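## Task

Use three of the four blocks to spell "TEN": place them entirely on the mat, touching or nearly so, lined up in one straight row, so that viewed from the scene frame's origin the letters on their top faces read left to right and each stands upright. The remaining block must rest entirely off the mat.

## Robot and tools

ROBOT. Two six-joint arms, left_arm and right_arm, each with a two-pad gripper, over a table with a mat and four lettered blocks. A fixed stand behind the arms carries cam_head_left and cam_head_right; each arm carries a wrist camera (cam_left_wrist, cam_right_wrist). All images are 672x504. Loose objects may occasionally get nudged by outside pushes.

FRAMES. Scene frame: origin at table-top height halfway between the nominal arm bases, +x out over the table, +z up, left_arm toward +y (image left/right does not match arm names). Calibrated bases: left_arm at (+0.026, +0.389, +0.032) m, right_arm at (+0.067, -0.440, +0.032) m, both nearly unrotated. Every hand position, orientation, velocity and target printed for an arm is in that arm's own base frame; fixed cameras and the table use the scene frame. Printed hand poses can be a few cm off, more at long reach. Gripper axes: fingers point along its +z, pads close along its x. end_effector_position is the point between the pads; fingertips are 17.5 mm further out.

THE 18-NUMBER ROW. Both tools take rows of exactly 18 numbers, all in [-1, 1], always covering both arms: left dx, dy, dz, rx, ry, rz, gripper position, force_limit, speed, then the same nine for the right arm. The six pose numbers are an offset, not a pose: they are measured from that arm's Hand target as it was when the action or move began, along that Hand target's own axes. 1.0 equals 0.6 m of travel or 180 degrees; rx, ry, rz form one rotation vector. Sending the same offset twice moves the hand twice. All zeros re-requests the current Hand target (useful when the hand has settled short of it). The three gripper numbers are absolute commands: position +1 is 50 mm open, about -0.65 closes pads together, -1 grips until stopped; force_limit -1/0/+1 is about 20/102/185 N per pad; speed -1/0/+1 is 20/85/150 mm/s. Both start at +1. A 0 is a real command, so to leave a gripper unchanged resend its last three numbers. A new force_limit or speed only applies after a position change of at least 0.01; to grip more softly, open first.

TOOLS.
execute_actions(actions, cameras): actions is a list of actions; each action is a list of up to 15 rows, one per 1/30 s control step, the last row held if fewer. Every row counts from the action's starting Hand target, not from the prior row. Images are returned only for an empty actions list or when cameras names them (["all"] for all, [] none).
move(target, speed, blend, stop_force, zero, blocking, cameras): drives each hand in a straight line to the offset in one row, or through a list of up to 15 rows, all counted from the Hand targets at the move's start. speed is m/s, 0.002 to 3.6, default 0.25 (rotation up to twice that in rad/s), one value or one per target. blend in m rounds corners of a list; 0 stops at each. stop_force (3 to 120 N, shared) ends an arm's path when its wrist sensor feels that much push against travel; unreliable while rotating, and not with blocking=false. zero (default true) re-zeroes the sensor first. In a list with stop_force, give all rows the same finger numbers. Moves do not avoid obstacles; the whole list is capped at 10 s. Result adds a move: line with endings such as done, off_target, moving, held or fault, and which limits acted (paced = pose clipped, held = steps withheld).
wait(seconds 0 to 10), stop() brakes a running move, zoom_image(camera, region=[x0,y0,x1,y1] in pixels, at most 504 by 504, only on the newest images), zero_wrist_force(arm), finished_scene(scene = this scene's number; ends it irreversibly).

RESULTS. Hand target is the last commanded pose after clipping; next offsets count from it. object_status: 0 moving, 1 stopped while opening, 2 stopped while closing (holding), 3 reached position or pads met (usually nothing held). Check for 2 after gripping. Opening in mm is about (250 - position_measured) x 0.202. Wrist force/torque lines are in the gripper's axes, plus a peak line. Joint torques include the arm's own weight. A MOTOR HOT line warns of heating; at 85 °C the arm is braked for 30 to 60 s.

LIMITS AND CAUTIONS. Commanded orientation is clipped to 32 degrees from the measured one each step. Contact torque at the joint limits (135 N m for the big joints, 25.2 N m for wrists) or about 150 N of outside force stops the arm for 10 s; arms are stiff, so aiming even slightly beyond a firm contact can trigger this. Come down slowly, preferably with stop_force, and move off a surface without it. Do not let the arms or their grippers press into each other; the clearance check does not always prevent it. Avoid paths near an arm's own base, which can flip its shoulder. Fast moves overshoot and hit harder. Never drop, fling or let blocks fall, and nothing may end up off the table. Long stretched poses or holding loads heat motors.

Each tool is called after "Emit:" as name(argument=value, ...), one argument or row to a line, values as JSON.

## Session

Emit:
execute_actions(
  actions=[],
)

Scene clock: 0.00 s.
left_arm: end_effector_position=(+0.3635, +0.0009, +0.1117) position_measured=3 object_status=3 end_effector_quat_wxyz=(+0.035, +0.742, +0.624, +0.241) | right_arm: end_effector_position=(+0.8426, +0.4444, +0.2397) position_measured=3 object_status=3 end_effector_quat_wxyz=(-0.310, +0.739, -0.119, +0.586)
Joint positions: left_arm=[-0.762 -2.053 2.625 -2.277 -1.097 -0.557] | right_arm=[3.877 -2.553 -1.203 0.483 1.166 2.269]
Joint velocities: within noise
Joint torques (N m): no reading
Wrist force (N): no reading
Wrist torque (N m): no reading
Wrist force, peak (N): no reading
Hand target: left_arm +0.3635, +0.0009, +0.1117; +0.035, +0.742, +0.624, +0.241 | right_arm +0.8426, +0.4444, +0.2397; -0.310, +0.739, -0.119, +0.586
Tool commands: left_gripper/position=+1.0 left_gripper/force_limit=+1.0 left_gripper/speed=+1.0 right_gripper/position=+1.0 right_gripper/force_limit=+1.0 right_gripper/speed=+1.0

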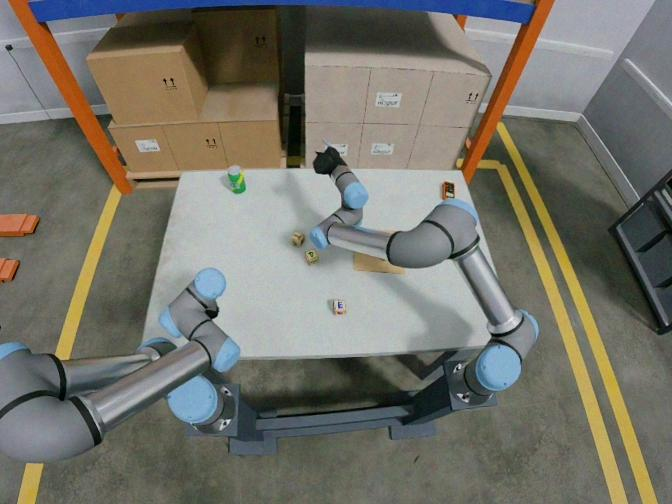

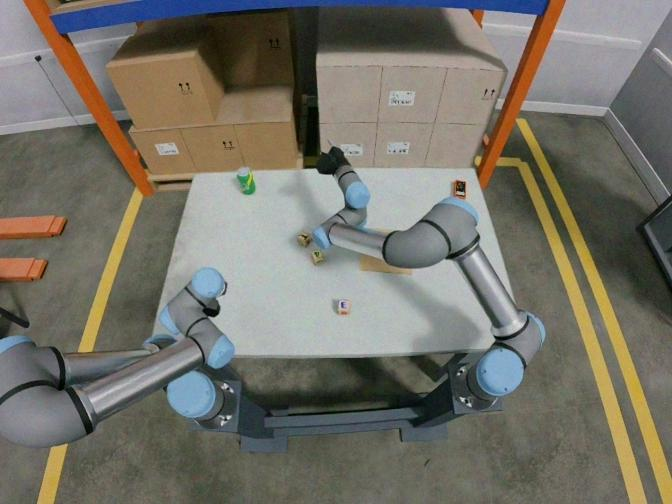

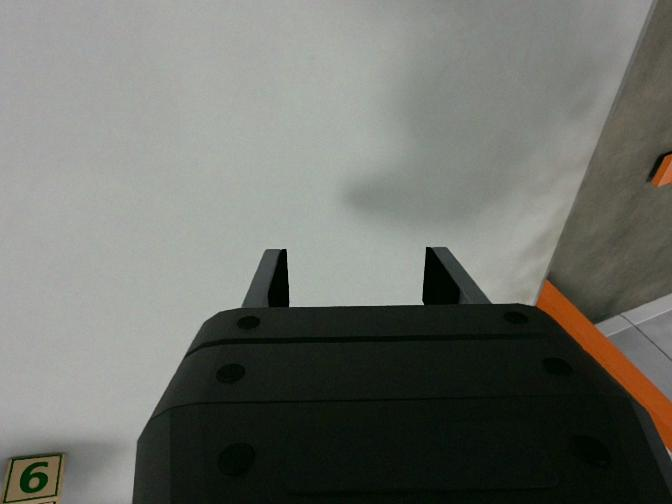

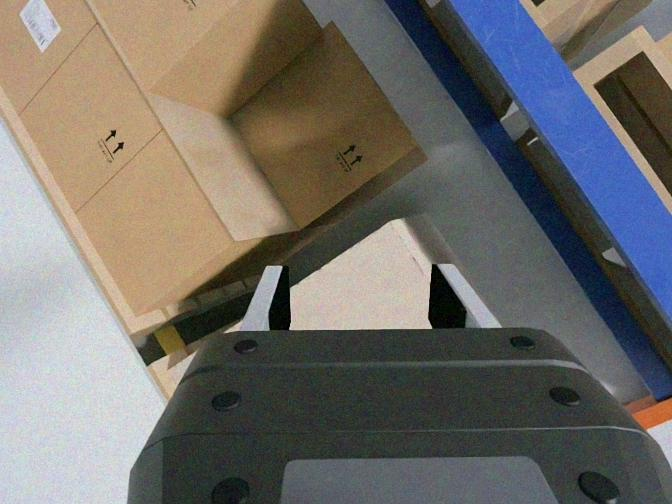

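Emit:
zoom_image(
  camera="cam_head_left",
  region=[270, 220, 420, 330],
)

Emit:
zoom_image(
  camera="cam_head_right",
  region=[270, 220, 420, 330],
)

Emit:
zoom_image(
  camera="cam_head_left",
  region=[150, 250, 260, 340],
)

Emit:
zoom_image(
  camera="cam_left_wrist",
  region=[0, 420, 130, 504],
)

Scaled by 3.360 from the camera's 672x504 image, which has a finer 960x720 frame.

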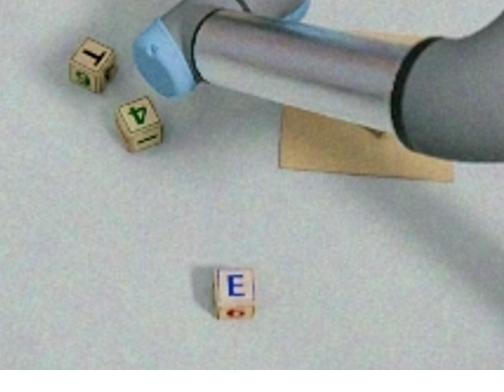

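Scaled by 3.360 from the camera's 672x504 image, which has a finer 960x720 frame.

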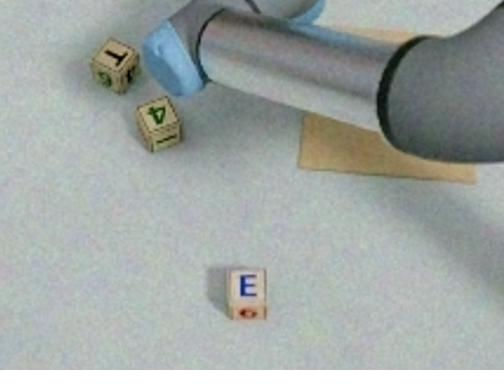

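Scaled by 4.582 from the camera's 672x504 image, which has a finer 960x720 frame.

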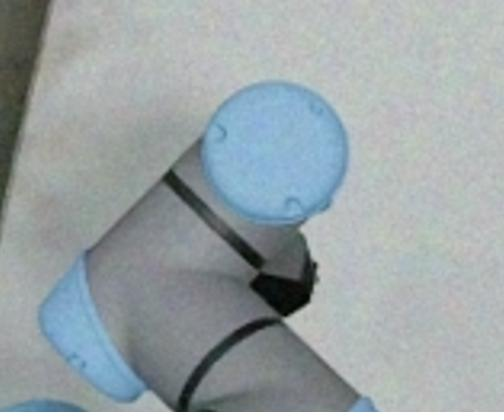

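Scaled by 3.877 from the camera's 672x504 image, which has a finer 960x720 frame.

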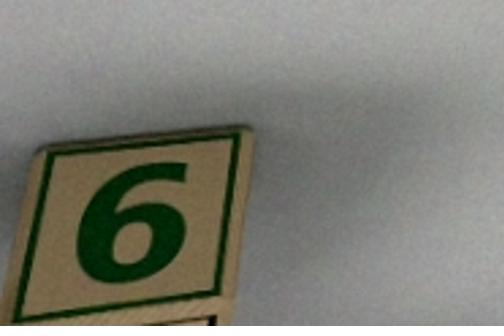

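Emit:
move(
  target=[0.1905,0.1055,-0.3022,0.1151,-0.1064,0.0117,1,-0.7,-0.6, 0.0445,-0.201,-0.6482,-0.221,-0.4068,-0.0774,1,-0.7,-0.6],
  speed=0.45,
  cameras=["all"],
)

Scene clock: 5.93 s.
left_arm: end_effector_position=(+0.3603, +0.0500, +0.3297) position_measured=3 object_status=3 end_effector_quat_wxyz=(+0.000, +0.777, +0.629, -0.001) | right_arm: end_effector_position=(+0.4620, +0.4000, +0.3800) position_measured=3 object_status=3 end_effector_quat_wxyz=(+0.000, +1.000, -0.011, +0.000)
Joint positions: left_arm=[-0.236 -1.937 1.862 -1.495 -1.572 -0.026] | right_arm=[4.075 -1.833 -1.139 -1.741 1.571 2.526]
Joint torques (N m): left_arm=[9.02 0.05 -33.73 -1.15 -1.45 1.89] | right_arm=[8.38 24.48 36.08 1.38 1.87 -2.41]
Wrist force (N): left_arm=[-0.4 0.1 0.6] | right_arm=[-2.7 2.3 -4.3]
Wrist torque (N m): left_arm=[-0.02 0.07 -0.24] | right_arm=[-0.08 0.12 0.42]
Wrist force, peak (N): left_arm=[-0.8 -0.8 0.6] | right_arm=[-3.3 2.3 -5.3]
Hand target: left_arm +0.3603, +0.0500, +0.3297; +0.000, +0.777, +0.629, -0.001 | right_arm +0.4620, +0.4000, +0.3800; +0.000, +1.000, -0.011, +0.000
Off the commanded pose: left_arm 0.000 m, 0 deg | right_arm 0.000 m, 0 deg.
move: done

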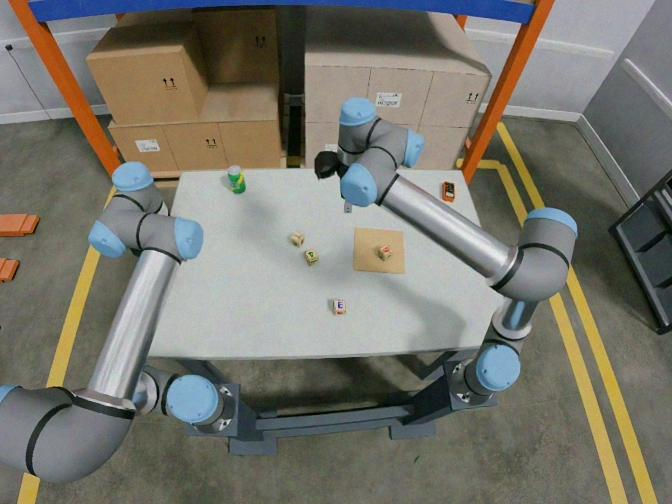

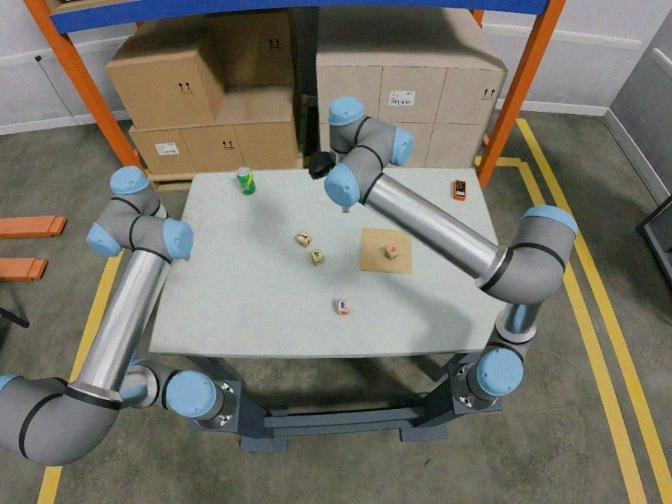

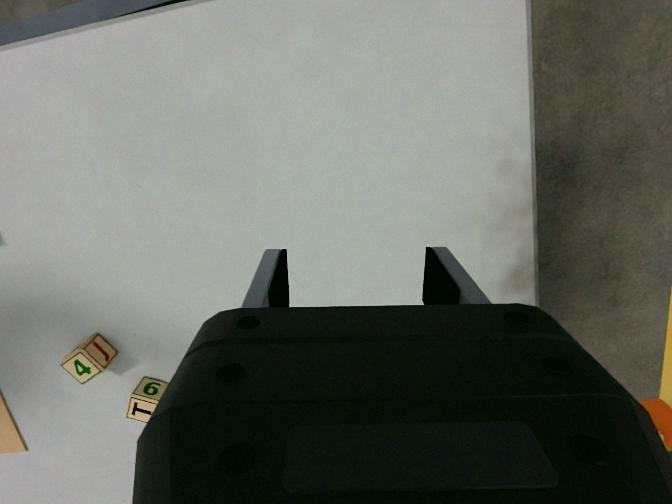

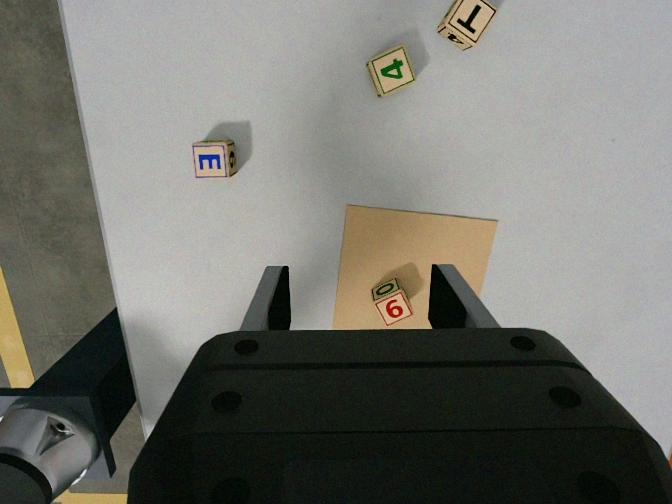

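Emit:
zoom_image(
  camera="cam_right_wrist",
  region=[340, 0, 520, 120],
)

Emit:
zoom_image(
  camera="cam_right_wrist",
  region=[330, 200, 510, 330],
)

Emit:
zoom_image(
  camera="cam_left_wrist",
  region=[40, 310, 190, 430],
)

Emit:
zoom_image(
  camera="cam_head_left",
  region=[280, 220, 420, 325],
)

Emit:
zoom_image(
  camera="cam_right_wrist",
  region=[160, 110, 280, 200],
)

Scaled by 2.800 from the camera's 672x504 image, which has a finer 960x720 frame.

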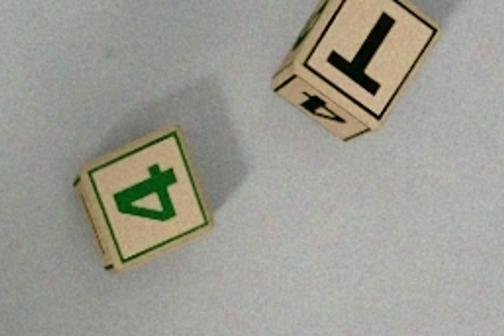

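Scaled by 2.800 from the camera's 672x504 image, which has a finer 960x720 frame.

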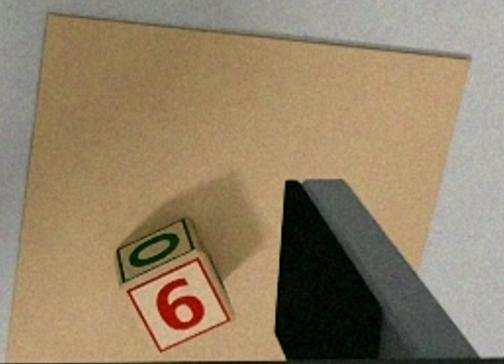

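Scaled by 3.360 from the camera's 672x504 image, which has a finer 960x720 frame.

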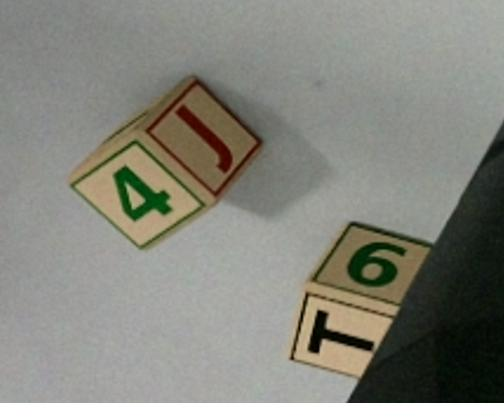

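Scaled by 3.600 from the camera's 672x504 image, which has a finer 960x720 frame.

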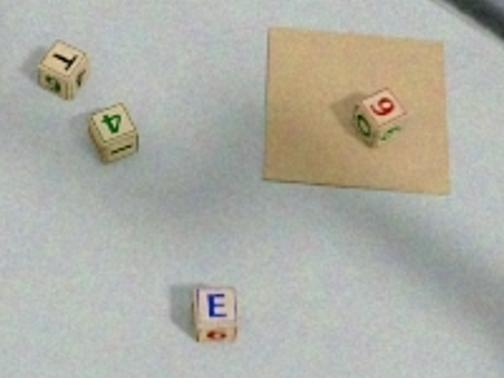

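Scaled by 4.200 from the camera's 672x504 image, which has a finer 960x720 frame.

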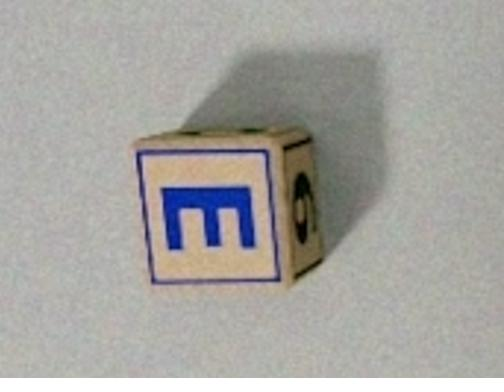

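Emit:
zoom_image(
  camera="cam_head_left",
  region=[365, 235, 405, 270],
)

Emit:
zoom_image(
  camera="cam_head_right",
  region=[372, 233, 412, 268],
)

Emit:
zoom_image(
  camera="cam_head_left",
  region=[290, 240, 330, 275],
)

Emit:
zoom_image(
  camera="cam_head_right",
  region=[297, 240, 337, 275],
)

Scaled by 12.600 from the camera's 672x504 image, which has a finer 960x720 frame.

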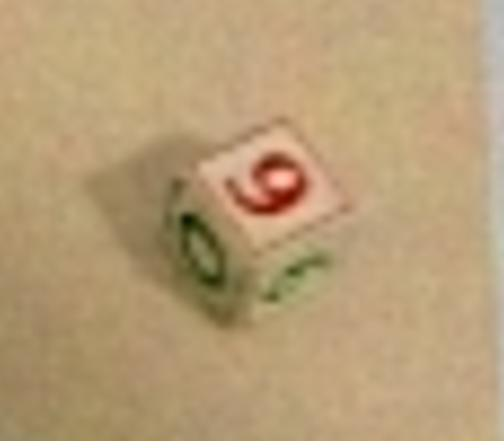

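Scaled by 12.600 from the camera's 672x504 image, which has a finer 960x720 frame.

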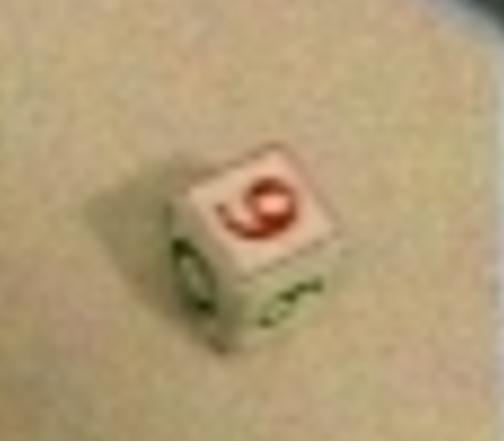

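Scaled by 12.600 from the camera's 672x504 image, which has a finer 960x720 frame.

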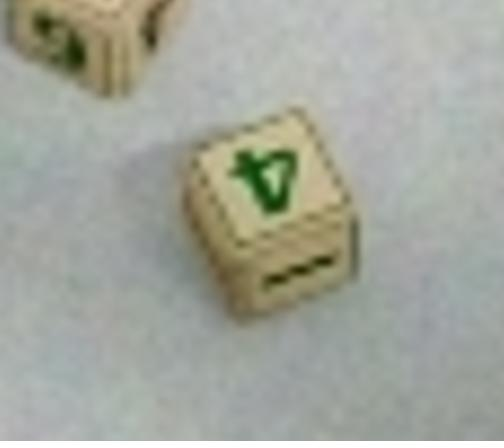

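Scaled by 12.600 from the camera's 672x504 image, which has a finer 960x720 frame.

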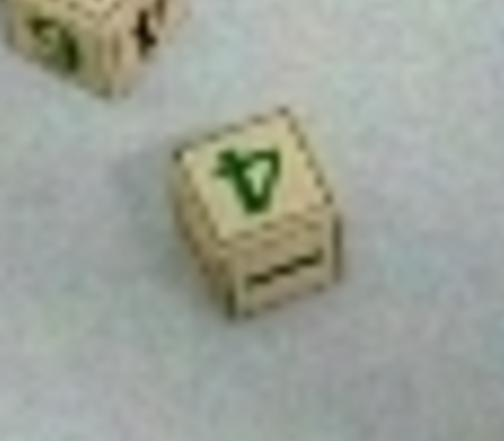

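Emit:
move(
  target=[0,0,0,0,0,0,1,-0.7,-0.6, 0.3518,0.1167,0.3767,-0.1217,-0.145,0.5411,1,-0.7,-0.6],
  speed=0.5,
  cameras=["cam_right_wrist"],
)

Scene clock: 12.83 s.
left_arm: end_effector_position=(+0.3603, +0.0500, +0.3297) position_measured=3 object_status=3 end_effector_quat_wxyz=(+0.000, +0.777, +0.629, -0.001) | right_arm: end_effector_position=(+0.6714, +0.3253, +0.1539) position_measured=3 object_status=3 end_effector_quat_wxyz=(-0.164, -0.613, +0.746, +0.200)
Joint positions: left_arm=[-0.236 -1.937 1.862 -1.495 -1.572 -0.026] | right_arm=[3.658 -2.582 -0.483 -2.06 1.904 3.784]
Joint torques (N m): left_arm=[8.9 -0.64 -34.16 -1.18 -1.54 1.89] | right_arm=[-7.12 50.06 34.42 0.34 2.35 2.32]
Wrist force (N): left_arm=[-0.4 0.1 0.5] | right_arm=[-3.2 3.5 -4.3]
Wrist torque (N m): left_arm=[-0.03 0.08 -0.25] | right_arm=[-0.18 0.13 0.39]
Wrist force, peak (N): left_arm=[-0.4 0.3 0.9] | right_arm=[-3.5 3.2 -4.6]
Hand target: left_arm +0.3603, +0.0500, +0.3297; +0.000, +0.777, +0.629, -0.001 | right_arm +0.6714, +0.3253, +0.1539; -0.164, -0.613, +0.746, +0.200
Off the commanded pose: left_arm 0.000 m, 0 deg | right_arm 0.000 m, 0 deg.
move: done
Images, in order (width x height): cam_right_wrist 672x504.

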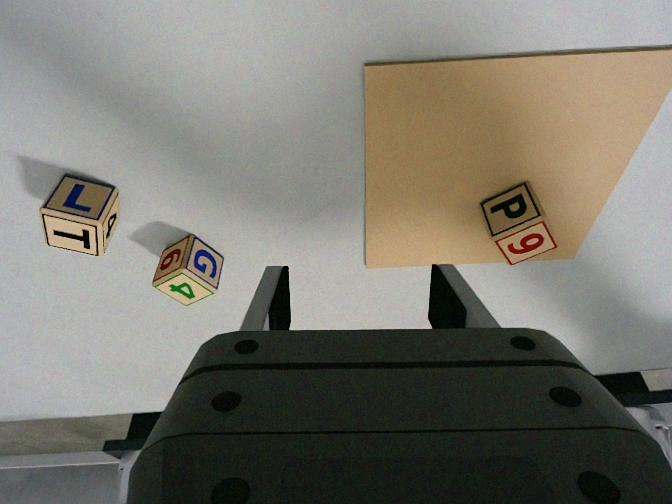

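Emit:
zoom_image(
  camera="cam_right_wrist",
  region=[450, 160, 590, 280],
)

Emit:
zoom_image(
  camera="cam_right_wrist",
  region=[30, 160, 240, 320],
)

Scaled by 3.600 from the camera's 672x504 image, which has a finer 960x720 frame.

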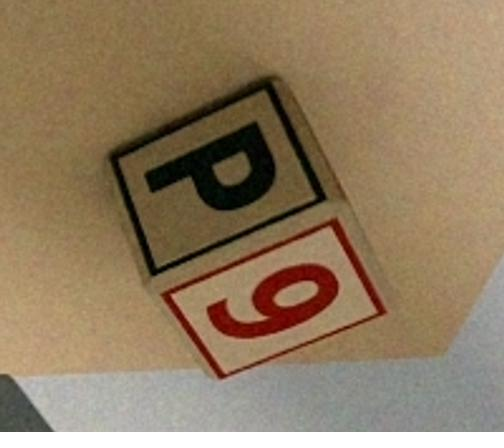

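Scaled by 2.400 from the camera's 672x504 image, which has a finer 960x720 frame.

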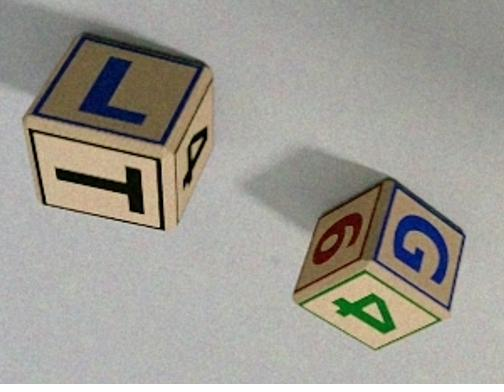

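Emit:
move(
  target=[0,0,0,0,0,0,1,-0.7,-0.6, 0.4597,0.0382,0.0221,0,-0.1556,0.2694,1,-0.7,-0.6],
  speed=0.5,
  cameras=["cam_right_wrist"],
)

Emit:
zoom_image(
  camera="cam_right_wrist",
  region=[250, 120, 460, 300],
)

Scene clock: 15.83 s.
left_arm: end_effector_position=(+0.3603, +0.0500, +0.3297) position_measured=3 object_status=3 end_effector_quat_wxyz=(+0.000, +0.777, +0.629, -0.001) | right_arm: end_effector_position=(+0.5918, +0.0599, +0.1539) position_measured=3 object_status=3 end_effector_quat_wxyz=(-0.051, -0.191, +0.947, +0.254)
Joint positions: left_arm=[-0.236 -1.937 1.862 -1.495 -1.572 -0.026] | right_arm=[3.257 -1.99 -1.563 -1.319 2.072 4.389]
Joint torques (N m): left_arm=[9.12 -0.99 -34.87 -1.13 -1.48 1.82] | right_arm=[-6.06 52.54 14.33 3.83 0.62 2.55]
Wrist force (N): left_arm=[-0.2 0.4 0.6] | right_arm=[-3.4 3.3 -4.3]
Wrist torque (N m): left_arm=[0.01 0.04 -0.25] | right_arm=[-0.23 0.18 0.41]
Wrist force, peak (N): left_arm=[-0.4 0.4 0.7] | right_arm=[-5.5 3.6 -4.6]
Hand target: left_arm +0.3603, +0.0500, +0.3297; +0.000, +0.777, +0.629, -0.001 | right_arm +0.5918, +0.0599, +0.1539; -0.051, -0.191, +0.947, +0.254
Off the commanded pose: left_arm 0.000 m, 0 deg | right_arm 0.000 m, 0 deg.
move: done
Images, in order (width x height): cam_right_wrist 672x504.

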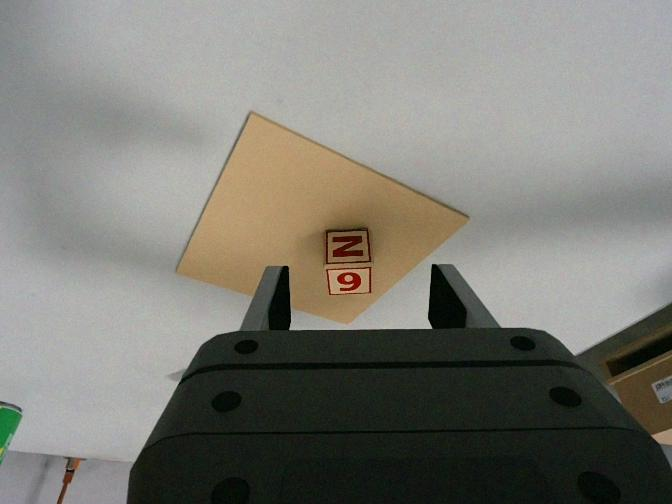

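Scaled by 2.400 from the camera's 672x504 image, which has a finer 960x720 frame.

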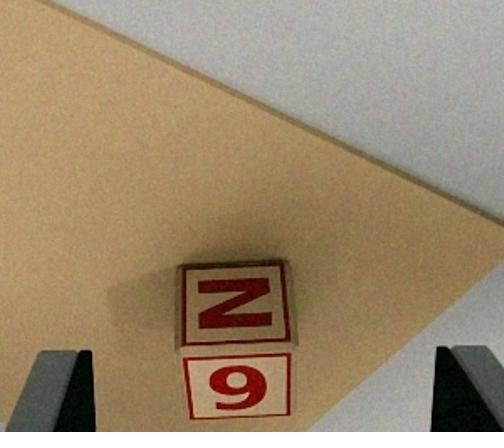

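Emit:
move(
  target=[-0.4453,0.5377,0.3828,0,0,0.1063,1,-0.7,-0.6, -0.0007,0.0918,0.2292,-0.0278,0.0111,-0.0192,1,-0.7,-0.6],
  speed=0.45,
  cameras=["cam_left_wrist","cam_right_wrist"],
)

Emit:
zoom_image(
  camera="cam_right_wrist",
  region=[250, 150, 460, 330],
)

Emit:
zoom_image(
  camera="cam_left_wrist",
  region=[230, 130, 450, 310],
)

Scene clock: 21.20 s.
left_arm: end_effector_position=(+0.6201, -0.2788, +0.1003) position_measured=3 object_status=3 end_effector_quat_wxyz=(+0.000, +0.871, +0.491, -0.001) | right_arm: end_effector_position=(+0.5471, +0.1674, +0.0624) position_measured=3 object_status=3 end_effector_quat_wxyz=(-0.068, -0.221, +0.928, +0.293)
Joint positions: left_arm=[-0.619 -1.044 1.494 -2.021 -1.572 -0.076] | right_arm=[3.416 -2.058 -1.776 -1.009 2.169 4.479]
Joint torques (N m): left_arm=[4.77 -37.61 -31.9 -1.23 -1.45 1.86] | right_arm=[8.89 29.24 11.42 4.01 3.24 2.25]
Wrist force (N): left_arm=[-0.2 0.2 0.7] | right_arm=[-3.2 3.5 -4.2]
Wrist torque (N m): left_arm=[0.04 0.07 -0.23] | right_arm=[-0.24 0.14 0.41]
Wrist force, peak (N): left_arm=[-1.0 3.4 2.7] | right_arm=[-3.4 3.2 -5.6]
Hand target: left_arm +0.6201, -0.2787, +0.1002; +0.000, +0.871, +0.491, -0.001 | right_arm +0.5471, +0.1674, +0.0624; -0.068, -0.221, +0.928, +0.293
Off the commanded pose: left_arm 0.000 m, 0 deg | right_arm 0.000 m, 0 deg.
move: done
Images, in order (width x height): cam_left_wrist 672x504, cam_right_wrist 672x504.

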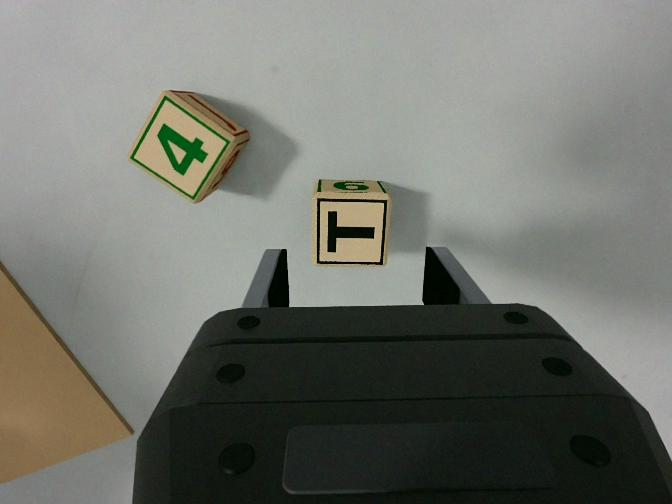

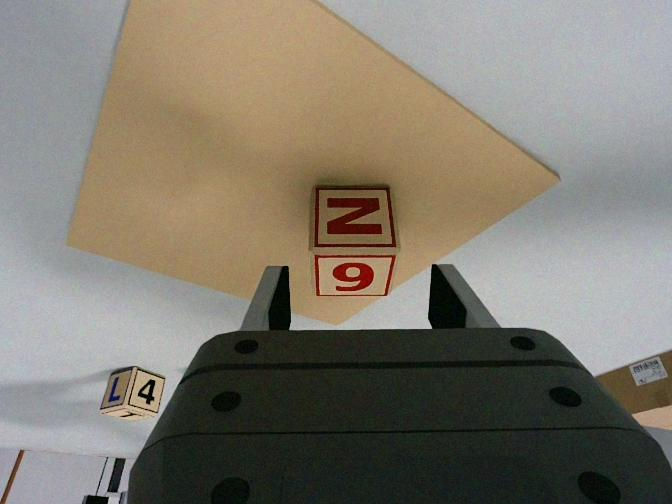

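Scaled by 2.400 from the camera's 672x504 image, which has a finer 960x720 frame.

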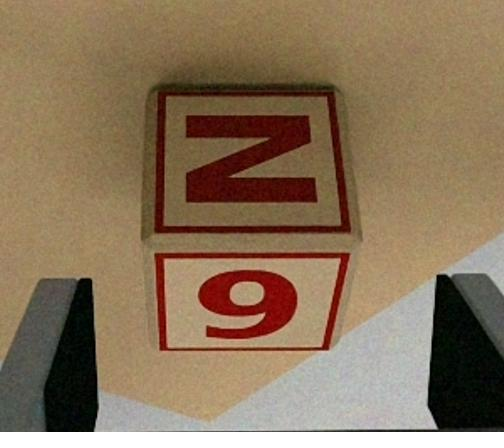

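Scaled by 2.291 from the camera's 672x504 image, which has a finer 960x720 frame.

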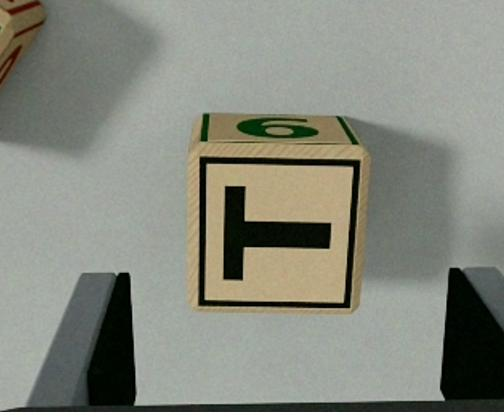

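Emit:
move(
  target=[
    [0.0033,0.0102,0.1805,0,0,0,1,-0.7,-0.6, 0.0017,0.0052,0.137,0,0,0,1,-0.7,-0.6],
    [0.0033,0.0102,0.1805,0,0,0,-1,-0.7,-0.6, 0.0017,0.0052,0.137,0,0,0,-1,-0.7,-0.6],
    [0.0033,0.0102,-0.0333,0,0,0,-1,-0.7,-0.6, 0.0017,0.1133,-0.0172,0,0,0,-1,-0.7,-0.6],
    [0.0033,0.0102,-0.0333,0,0,-0.6667,-1,-0.7,-0.6, -0.0202,0.0555,-0.0377,0.1544,-0.1519,-0.8637,-1,-0.7,-0.6],
  ],
  speed=[0.12,0.05,0.2,0.55],
  blend=[0,0,0.03,0],
  cameras=["cam_left_wrist","cam_right_wrist"],
)

Scene clock: 29.93 s.
left_arm: end_effector_position=(+0.6264, -0.2802, +0.1202) position_measured=43 object_status=2 end_effector_quat_wxyz=(+0.000, +0.010, +1.000, -0.001) | right_arm: end_effector_position=(+0.5513, +0.1856, +0.1000) position_measured=44 object_status=2 end_effector_quat_wxyz=(-0.462, +0.887, -0.009, +0.006)
Joint positions: left_arm=[-0.616 -1.049 1.446 -1.968 -1.572 -2.166] | right_arm=[3.339 -2.071 -2.01 -0.329 2.498 1.941]
Joint torques (N m): left_arm=[-10.63 -54.04 -10.22 -1.27 1.82 -1.54] | right_arm=[-8.16 47.71 28.34 1.84 3.87 -2.2]
Wrist force (N): left_arm=[0.0 0.0 1.2] | right_arm=[-1.4 -0.1 -1.5]
Wrist torque (N m): left_arm=[-0.01 0.04 -0.13] | right_arm=[0.04 -0.17 0.21]
Wrist force, peak (N): left_arm=[-0.1 0.0 3.5] | right_arm=[-3.2 3.4 -5.4]
Hand target: left_arm +0.6264, -0.2802, +0.1202; +0.000, +0.010, +1.000, -0.001 | right_arm +0.5513, +0.1856, +0.1000; -0.462, +0.887, -0.009, +0.006
Off the commanded pose: left_arm 0.000 m, 0 deg | right_arm 0.000 m, 0 deg.
move: done
Images, in order (width x height): cam_left_wrist 672x504, cam_right_wrist 672x504.

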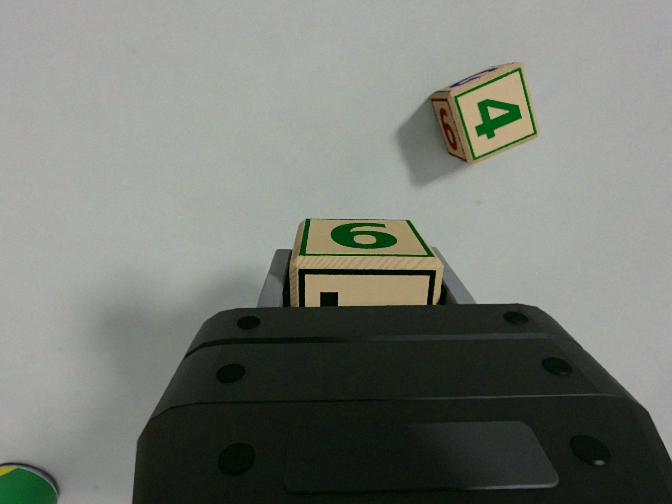

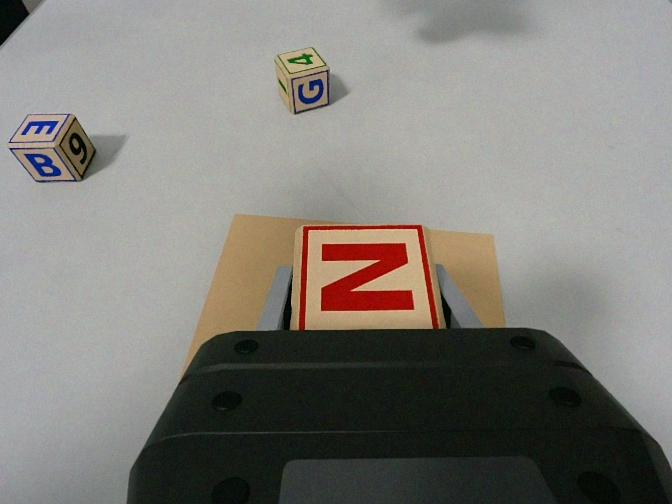

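Emit:
move(
  target=[0,0,0,0,0,0,-1,-0.7,-0.6, 0,0.127,0.086,0,0,0,-1,-0.7,-0.6],
  speed=0.15,
)

Emit:
move(
  target=[0,0,0,0,0,0,-1,-0.7,-0.6, 0,0.0218,0.0153,0,0,0,-1,-0.7,-0.6],
  speed=0.007,
  stop_force=4,
  cameras=["cam_right_wrist"],
)

Scene clock: 31.87 s.
left_arm: end_effector_position=(+0.6264, -0.2802, +0.1202) position_measured=43 object_status=2 end_effector_quat_wxyz=(+0.000, +0.010, +1.000, -0.001) | right_arm: end_effector_position=(+0.5515, +0.1842, +0.0081) position_measured=44 object_status=2 end_effector_quat_wxyz=(-0.462, +0.887, -0.009, +0.006)
Joint positions: left_arm=[-0.616 -1.049 1.446 -1.968 -1.572 -2.166] | right_arm=[3.336 -2.278 -2.016 -0.119 2.498 1.936]
Joint torques (N m): left_arm=[-10.6 -53.72 -10.68 -1.33 1.86 -1.53] | right_arm=[-4.27 28.86 22.71 4.55 3.87 2.21]
Wrist force (N): left_arm=[-0.1 0.1 1.0] | right_arm=[-1.4 0.1 -1.8]
Wrist torque (N m): left_arm=[0.01 0.05 -0.13] | right_arm=[0.06 -0.16 0.10]
Wrist force, peak (N): left_arm=[-0.3 0.1 1.4] | right_arm=[-1.3 -1.8 -2.7]
Hand target: left_arm +0.6264, -0.2802, +0.1202; +0.000, +0.010, +1.000, -0.001 | right_arm +0.5515, +0.1842, +0.0080; -0.462, +0.887, -0.009, +0.006
Off the commanded pose: left_arm 0.000 m, 0 deg | right_arm 0.000 m, 0 deg.
move: done

Scene clock: 34.60 s.
left_arm: end_effector_position=(+0.6264, -0.2802, +0.1202) position_measured=43 object_status=2 end_effector_quat_wxyz=(+0.000, +0.010, +1.000, -0.001) | right_arm: end_effector_position=(+0.5515, +0.1842, -0.0041) position_measured=44 object_status=2 end_effector_quat_wxyz=(-0.462, +0.887, -0.009, +0.006)
Joint positions: left_arm=[-0.616 -1.049 1.446 -1.968 -1.572 -2.166] | right_arm=[3.336 -2.307 -2.012 -0.094 2.498 1.936]
Joint torques (N m): left_arm=[-11.26 -54.52 -10.26 -1.49 1.7 -1.63] | right_arm=[6.35 51.73 2.49 2.28 0.41 2.14]
Wrist force (N): left_arm=[-0.3 0.1 1.1] | right_arm=[-1.0 -1.2 -2.2]
Wrist torque (N m): left_arm=[0.01 0.09 -0.13] | right_arm=[0.04 -0.14 0.08]
Wrist force, peak (N): left_arm=[-0.4 0.1 1.3] | right_arm=[-3.2 -8.0 -9.3]
Hand target: left_arm +0.6264, -0.2802, +0.1202; +0.000, +0.010, +1.000, -0.001 | right_arm +0.5515, +0.1842, -0.0040; -0.462, +0.887, -0.009, +0.006 (not the last commanded pose)
Off the commanded pose: left_arm 0.000 m, 0 deg | right_arm 0.004 m, 0 deg.
move: contact (right_arm)
Images, in order (width x height): cam_right_wrist 672x504.

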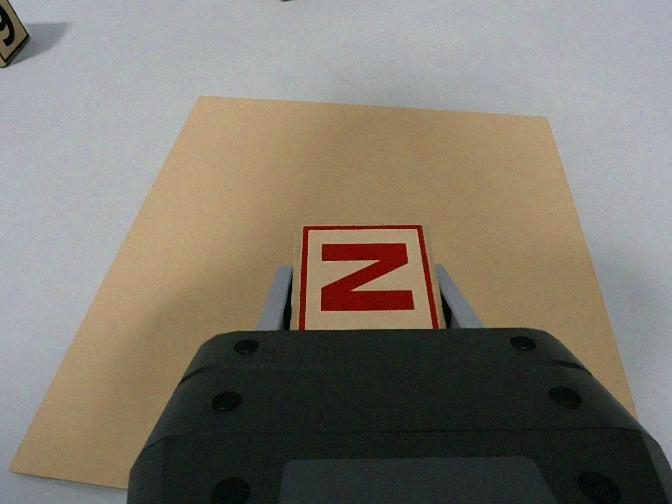

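Emit:
move(
  target=[
    [0,0,0,0,0,0,-1,-0.7,-0.6, 0,-0.0007,-0.0005,0,0,0,-1,-0.7,-0.6],
    [0,0,0,0,0,0,-1,-0.7,-0.6, 0,-0.0007,-0.0005,0,0,0,1,-0.7,-0.6],
    [0,0,0,0,0,0,-1,-0.7,-0.6, 0,0,-0.18,0,0,0,1,-0.7,-0.6],
  ],
  speed=[0.05,0.05,0.2],
  cameras=["cam_right_wrist"],
)

Emit:
zoom_image(
  camera="cam_right_wrist",
  region=[230, 120, 480, 300],
)

Scene clock: 37.77 s.
left_arm: end_effector_position=(+0.6264, -0.2802, +0.1202) position_measured=43 object_status=2 end_effector_quat_wxyz=(+0.000, +0.010, +1.000, -0.001) | right_arm: end_effector_position=(+0.5495, +0.0958, +0.0578) position_measured=3 object_status=3 end_effector_quat_wxyz=(-0.462, +0.887, -0.009, +0.006)
Joint positions: left_arm=[-0.616 -1.049 1.446 -1.968 -1.572 -2.166] | right_arm=[3.173 -2.123 -1.999 -0.514 2.529 1.662]
Joint torques (N m): left_arm=[-10.6 -54.37 -10.75 -1.72 1.76 -1.67] | right_arm=[-7.85 49.44 25.56 1.53 1.1 -2.35]
Wrist force (N): left_arm=[-0.4 0.0 1.1] | right_arm=[-1.1 -0.6 -2.3]
Wrist torque (N m): left_arm=[0.00 0.09 -0.13] | right_arm=[0.03 -0.21 0.23]
Wrist force, peak (N): left_arm=[-0.1 0.2 1.4] | right_arm=[-1.5 -0.4 -4.1]
Hand target: left_arm +0.6264, -0.2802, +0.1202; +0.000, +0.010, +1.000, -0.001 | right_arm +0.5495, +0.0957, +0.0578; -0.462, +0.887, -0.009, +0.006
Off the commanded pose: left_arm 0.000 m, 0 deg | right_arm 0.000 m, 0 deg.
move: done
Images, in order (width x height): cam_right_wrist 672x504.

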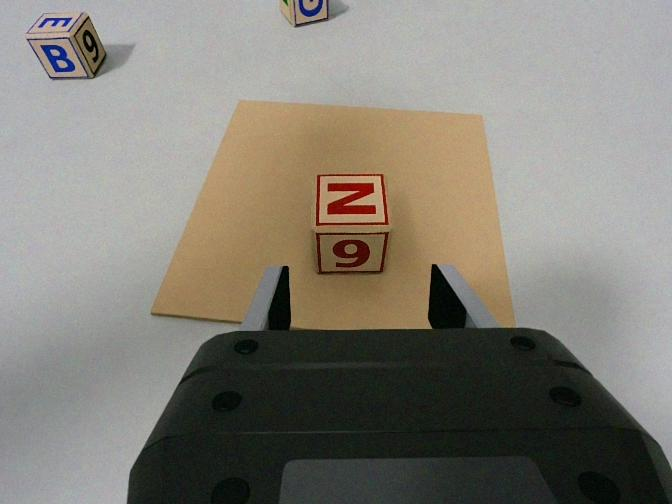

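Scaled by 2.016 from the camera's 672x504 image, which has a finer 960x720 frame.

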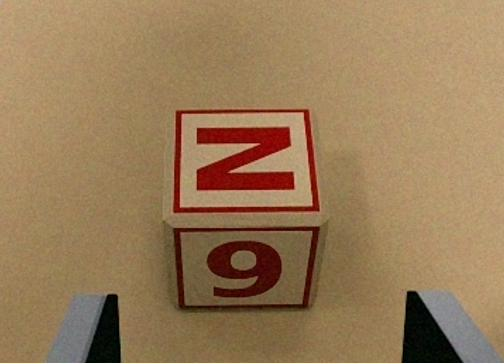

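Emit:
move(
  target=[
    [0,0,0,0,0,0,-1,-0.7,-0.6,0,-0.1092,-0.0765,-0.12,0,0,1,-0.7,-0.6],
    [0,0,0,0,0,0,-1,-0.7,-0.6,-0.4067,-0.3523,0.3802,-0.3056,0,0,1,-0.7,-0.6],
  ],
  blend=[0.03,0],
  speed=0.4,
  cameras=["cam_right_wrist"],
)

Scene clock: 42.57 s.
left_arm: end_effector_position=(+0.6264, -0.2802, +0.1202) position_measured=43 object_status=2 end_effector_quat_wxyz=(+0.000, +0.010, +1.000, -0.001) | right_arm: end_effector_position=(+0.3120, +0.4089, +0.0998) position_measured=3 object_status=3 end_effector_quat_wxyz=(+0.000, +1.000, -0.011, +0.001)
Joint positions: left_arm=[-0.616 -1.049 1.446 -1.968 -1.572 -2.166] | right_arm=[4.324 -1.745 -2 -0.967 1.569 2.774]
Joint torques (N m): left_arm=[-9.85 -53.79 -10.31 -2.01 1.71 -1.52] | right_arm=[8.65 16.84 32.61 1.76 -1.37 2.4]
Wrist force (N): left_arm=[-0.3 0.0 1.3] | right_arm=[-2.4 2.2 -4.4]
Wrist torque (N m): left_arm=[0.00 0.07 -0.13] | right_arm=[-0.09 0.10 0.30]
Wrist force, peak (N): left_arm=[-0.3 0.2 1.3] | right_arm=[-5.0 -1.3 -4.0]
Hand target: left_arm +0.6264, -0.2802, +0.1202; +0.000, +0.010, +1.000, -0.001 | right_arm +0.3120, +0.4090, +0.0998; +0.000, +1.000, -0.011, +0.001
Off the commanded pose: left_arm 0.000 m, 0 deg | right_arm 0.000 m, 0 deg.
move: done
Images, in order (width x height): cam_right_wrist 672x504.

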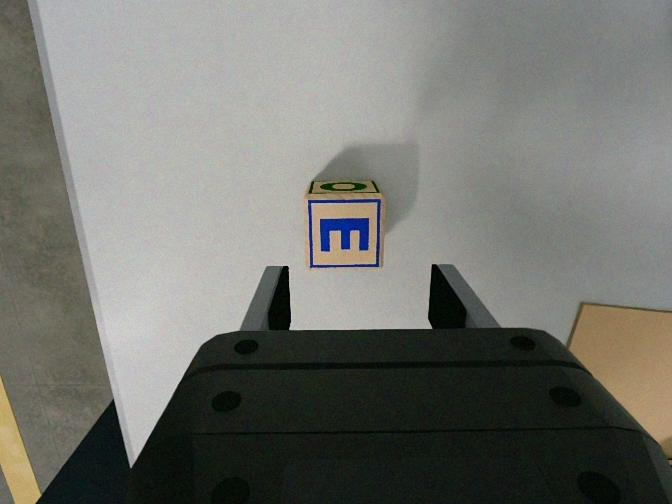

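Emit:
zoom_image(
  camera="cam_right_wrist",
  region=[270, 150, 420, 300],
)

Scaled by 3.360 from the camera's 672x504 image, which has a finer 960x720 frame.

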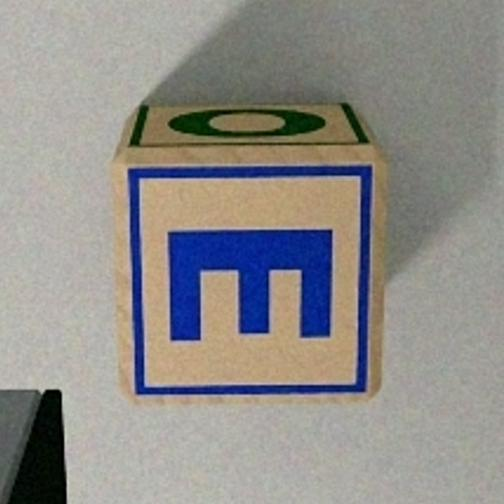

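Emit:
move(
  target=[
    [0,0,0,0,0,0,-1,-0.7,-0.6,-0.0026,-0.0008,0.03,0,0,-0.5,1,-0.7,-0.6],
    [0,0,0,0,0,0,-1,-0.7,-0.6,-0.0052,-0.0015,0.08,0,0,-1,1,-0.7,-0.6],
    [0,0,0,0,0,0,-1,-0.7,-0.6,-0.0052,-0.0015,0.1797,0,0,-1,1,-0.7,-0.6],
    [0,0,0,0,0,0,-1,-0.7,-0.6,-0.0052,-0.0015,0.1797,0,0,-1,-1,-0.7,-0.6],
    [0,0,0,0,0,0,-1,-0.7,-0.6,-0.0052,-0.0015,0.06,0,0,-1,-1,-0.7,-0.6],
    [0,0,0,0,0,0,-1,-0.7,-0.6,0.4073,0.2868,0.083,0,0,-1,-1,-0.7,-0.6],
  ],
  blend=[0.005,0,0,0,0.03,0],
  speed=[0.9,0.9,0.25,0.25,0.4,0.4],
  cameras=["cam_right_wrist"],
)

Scene clock: 55.73 s.
left_arm: end_effector_position=(+0.6264, -0.2802, +0.1202) position_measured=43 object_status=2 end_effector_quat_wxyz=(+0.000, +0.010, +1.000, -0.001) | right_arm: end_effector_position=(+0.5527, +0.2317, +0.0505) position_measured=44 object_status=2 end_effector_quat_wxyz=(+0.001, +0.011, +1.000, +0.000)
Joint positions: left_arm=[-0.616 -1.049 1.446 -1.968 -1.572 -2.166] | right_arm=[3.763 -1.994 -1.809 -0.908 1.57 -0.928]
Joint torques (N m): left_arm=[-9.5 -52.86 -10.63 -2.35 1.72 -1.54] | right_arm=[-6.98 26.73 29.85 1.46 1.63 -2.24]
Wrist force (N): left_arm=[-0.2 0.1 1.1] | right_arm=[-2.5 2.1 -3.8]
Wrist torque (N m): left_arm=[0.01 0.06 -0.13] | right_arm=[-0.10 0.09 0.41]
Wrist force, peak (N): left_arm=[-0.3 0.2 1.4] | right_arm=[-0.5 3.9 -6.4]
Hand target: left_arm +0.6264, -0.2802, +0.1202; +0.000, +0.010, +1.000, -0.001 | right_arm +0.5528, +0.2317, +0.0505; +0.001, +0.011, +1.000, +0.000
Off the commanded pose: left_arm 0.000 m, 0 deg | right_arm 0.000 m, 0 deg.
move: done
Images, in order (width x height): cam_right_wrist 672x504.

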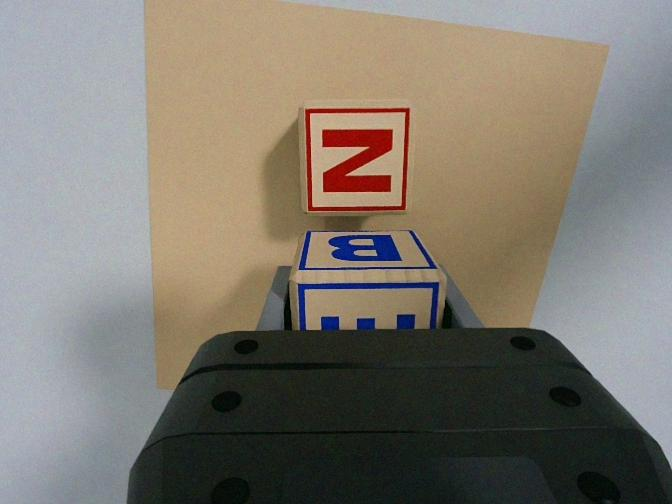

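Emit:
zoom_image(
  camera="cam_right_wrist",
  region=[270, 90, 470, 330],
)

Scaled by 2.100 from the camera's 672x504 image, which has a finer 960x720 frame.

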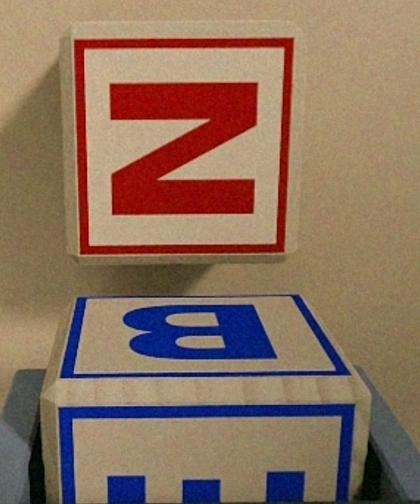

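Emit:
move(
  target=[0,0,0,0,0,0,-1,-0.7,-0.6,0,0.0042,0.0775,0,0,0,-1,-0.7,-0.6],
  speed=0.15,
)

Emit:
move(
  target=[0,0,0,0,0,0,-1,-0.7,-0.6,0,0,0.02,0,0,0,-1,-0.7,-0.6],
  speed=0.007,
  stop_force=4,
  cameras=["cam_right_wrist"],
)

Scene clock: 58.00 s.
left_arm: end_effector_position=(+0.6264, -0.2802, +0.1202) position_measured=43 object_status=2 end_effector_quat_wxyz=(+0.000, +0.010, +1.000, -0.001) | right_arm: end_effector_position=(+0.5529, +0.2343, +0.0040) position_measured=44 object_status=2 end_effector_quat_wxyz=(+0.001, +0.011, +1.000, +0.000)
Joint positions: left_arm=[-0.616 -1.049 1.446 -1.968 -1.572 -2.166] | right_arm=[3.767 -2.07 -1.841 -0.8 1.57 -0.924]
Joint torques (N m): left_arm=[-9.04 -53.21 -11.41 -2.51 1.64 -1.39] | right_arm=[8.15 28.79 10.53 4.41 0.78 2.32]
Wrist force (N): left_arm=[-0.1 0.1 1.3] | right_arm=[-2.4 2.5 -4.0]
Wrist torque (N m): left_arm=[0.02 0.04 -0.13] | right_arm=[-0.05 0.08 0.29]
Wrist force, peak (N): left_arm=[-0.4 0.2 1.2] | right_arm=[-2.3 2.1 -5.1]
Hand target: left_arm +0.6264, -0.2802, +0.1202; +0.000, +0.010, +1.000, -0.001 | right_arm +0.5529, +0.2343, +0.0040; +0.001, +0.011, +1.000, +0.000
Off the commanded pose: left_arm 0.000 m, 0 deg | right_arm 0.000 m, 0 deg.
move: done

Scene clock: 60.43 s.
left_arm: end_effector_position=(+0.6264, -0.2802, +0.1202) position_measured=43 object_status=2 end_effector_quat_wxyz=(+0.000, +0.010, +1.000, -0.001) | right_arm: end_effector_position=(+0.5530, +0.2343, -0.0038) position_measured=44 object_status=2 end_effector_quat_wxyz=(+0.001, +0.011, +1.000, +0.000)
Joint positions: left_arm=[-0.616 -1.049 1.446 -1.968 -1.572 -2.166] | right_arm=[3.767 -2.083 -1.845 -0.782 1.57 -0.924]
Joint torques (N m): left_arm=[-9.53 -53.41 -10.91 -2.62 1.71 -1.43] | right_arm=[5.98 49.22 27.22 0.88 -0.22 1.7]
Wrist force (N): left_arm=[-0.3 0.1 1.3] | right_arm=[-3.7 2.7 -8.3]
Wrist torque (N m): left_arm=[0.03 0.08 -0.13] | right_arm=[-0.07 0.01 0.29]
Wrist force, peak (N): left_arm=[-0.2 0.2 1.3] | right_arm=[1.6 -0.2 -19.4]
Hand target: left_arm +0.6264, -0.2802, +0.1202; +0.000, +0.010, +1.000, -0.001 | right_arm +0.5530, +0.2343, -0.0038; +0.001, +0.011, +1.000, +0.000 (not the last commanded pose)
Off the commanded pose: left_arm 0.000 m, 0 deg | right_arm 0.004 m, 0 deg.
move: contact (right_arm)
Images, in order (width x height): cam_right_wrist 672x504.

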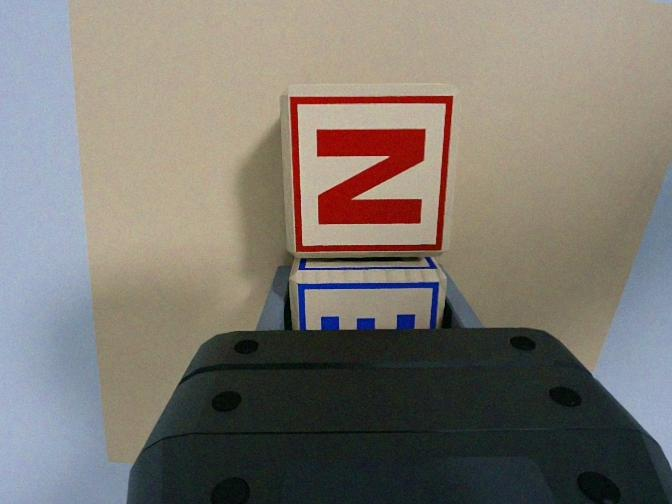

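Emit:
move(
  target=[
    [0,0,0,0,0,0,-1,-0.7,-0.6,0,0,-0.0008,0,0,0,-1,-0.7,-0.6],
    [0,0,0,0,0,0,-1,-0.7,-0.6,0,0,-0.0008,0,0,0,1,-0.7,-0.6],
    [0,0,0,0,0,0,-1,-0.7,-0.6,0,0,-0.173,0,0,0,1,-0.7,-0.6],
    [0.0333,-0.2,0,0,0,0,-1,-0.7,-0.6,0.2142,-0.3453,-0.373,0,0,0,1,-0.7,-0.6],
    [0.0715,-0.4473,0.117,0,0,0,-1,-0.7,-0.6,0.2142,-0.3453,-0.373,0,0,0,1,-0.7,-0.6],
  ],
  blend=[0,0,0.03,0.03,0],
  speed=[0.05,0.05,0.25,0.45,0.4],
  cameras=["cam_left_wrist"],
)

Scene clock: 65.47 s.
left_arm: end_effector_position=(+0.5781, -0.5477, +0.0504) position_measured=43 object_status=2 end_effector_quat_wxyz=(+0.000, +0.010, +1.000, -0.001) | right_arm: end_effector_position=(+0.4196, +0.0298, +0.2197) position_measured=3 object_status=3 end_effector_quat_wxyz=(+0.001, +0.011, +1.000, +0.000)
Joint positions: left_arm=[-0.926 -0.728 1.081 -1.925 -1.572 -2.477] | right_arm=[3.535 -1.381 -2.022 -1.307 1.57 -1.156]
Joint torques (N m): left_arm=[-10.96 -49.26 -33.4 -1.23 -0.9 -1.53] | right_arm=[-7.52 26.8 35.98 1.52 1.63 -2.39]
Wrist force (N): left_arm=[0.0 0.0 1.2] | right_arm=[-2.3 2.3 -4.3]
Wrist torque (N m): left_arm=[0.02 -0.01 -0.09] | right_arm=[-0.07 0.06 0.41]
Wrist force, peak (N): left_arm=[0.4 -3.0 2.6] | right_arm=[-3.7 2.8 -8.3]
Hand target: left_arm +0.5781, -0.5477, +0.0504; +0.000, +0.010, +1.000, -0.001 | right_arm +0.4196, +0.0298, +0.2197; +0.001, +0.011, +1.000, +0.000
Off the commanded pose: left_arm 0.000 m, 0 deg | right_arm 0.000 m, 0 deg.
move: done
Images, in order (width x height): cam_left_wrist 672x504.

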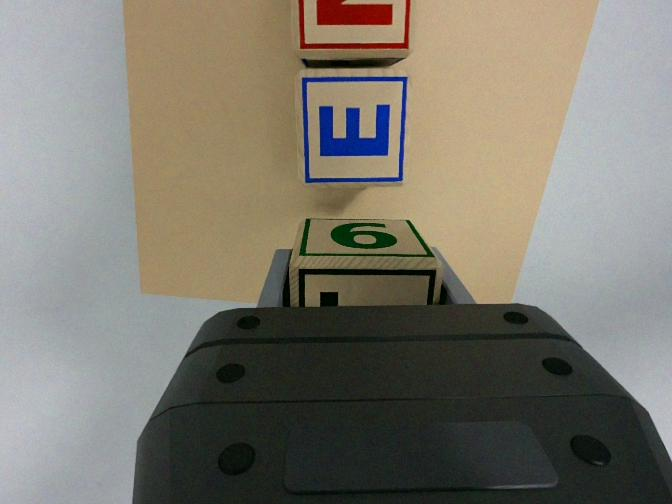

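Emit:
zoom_image(
  camera="cam_left_wrist",
  region=[270, 40, 470, 310],
)

Scaled by 1.867 from the camera's 672x504 image, which has a finer 960x720 frame.

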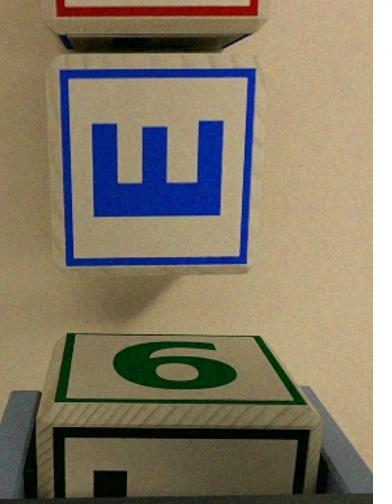

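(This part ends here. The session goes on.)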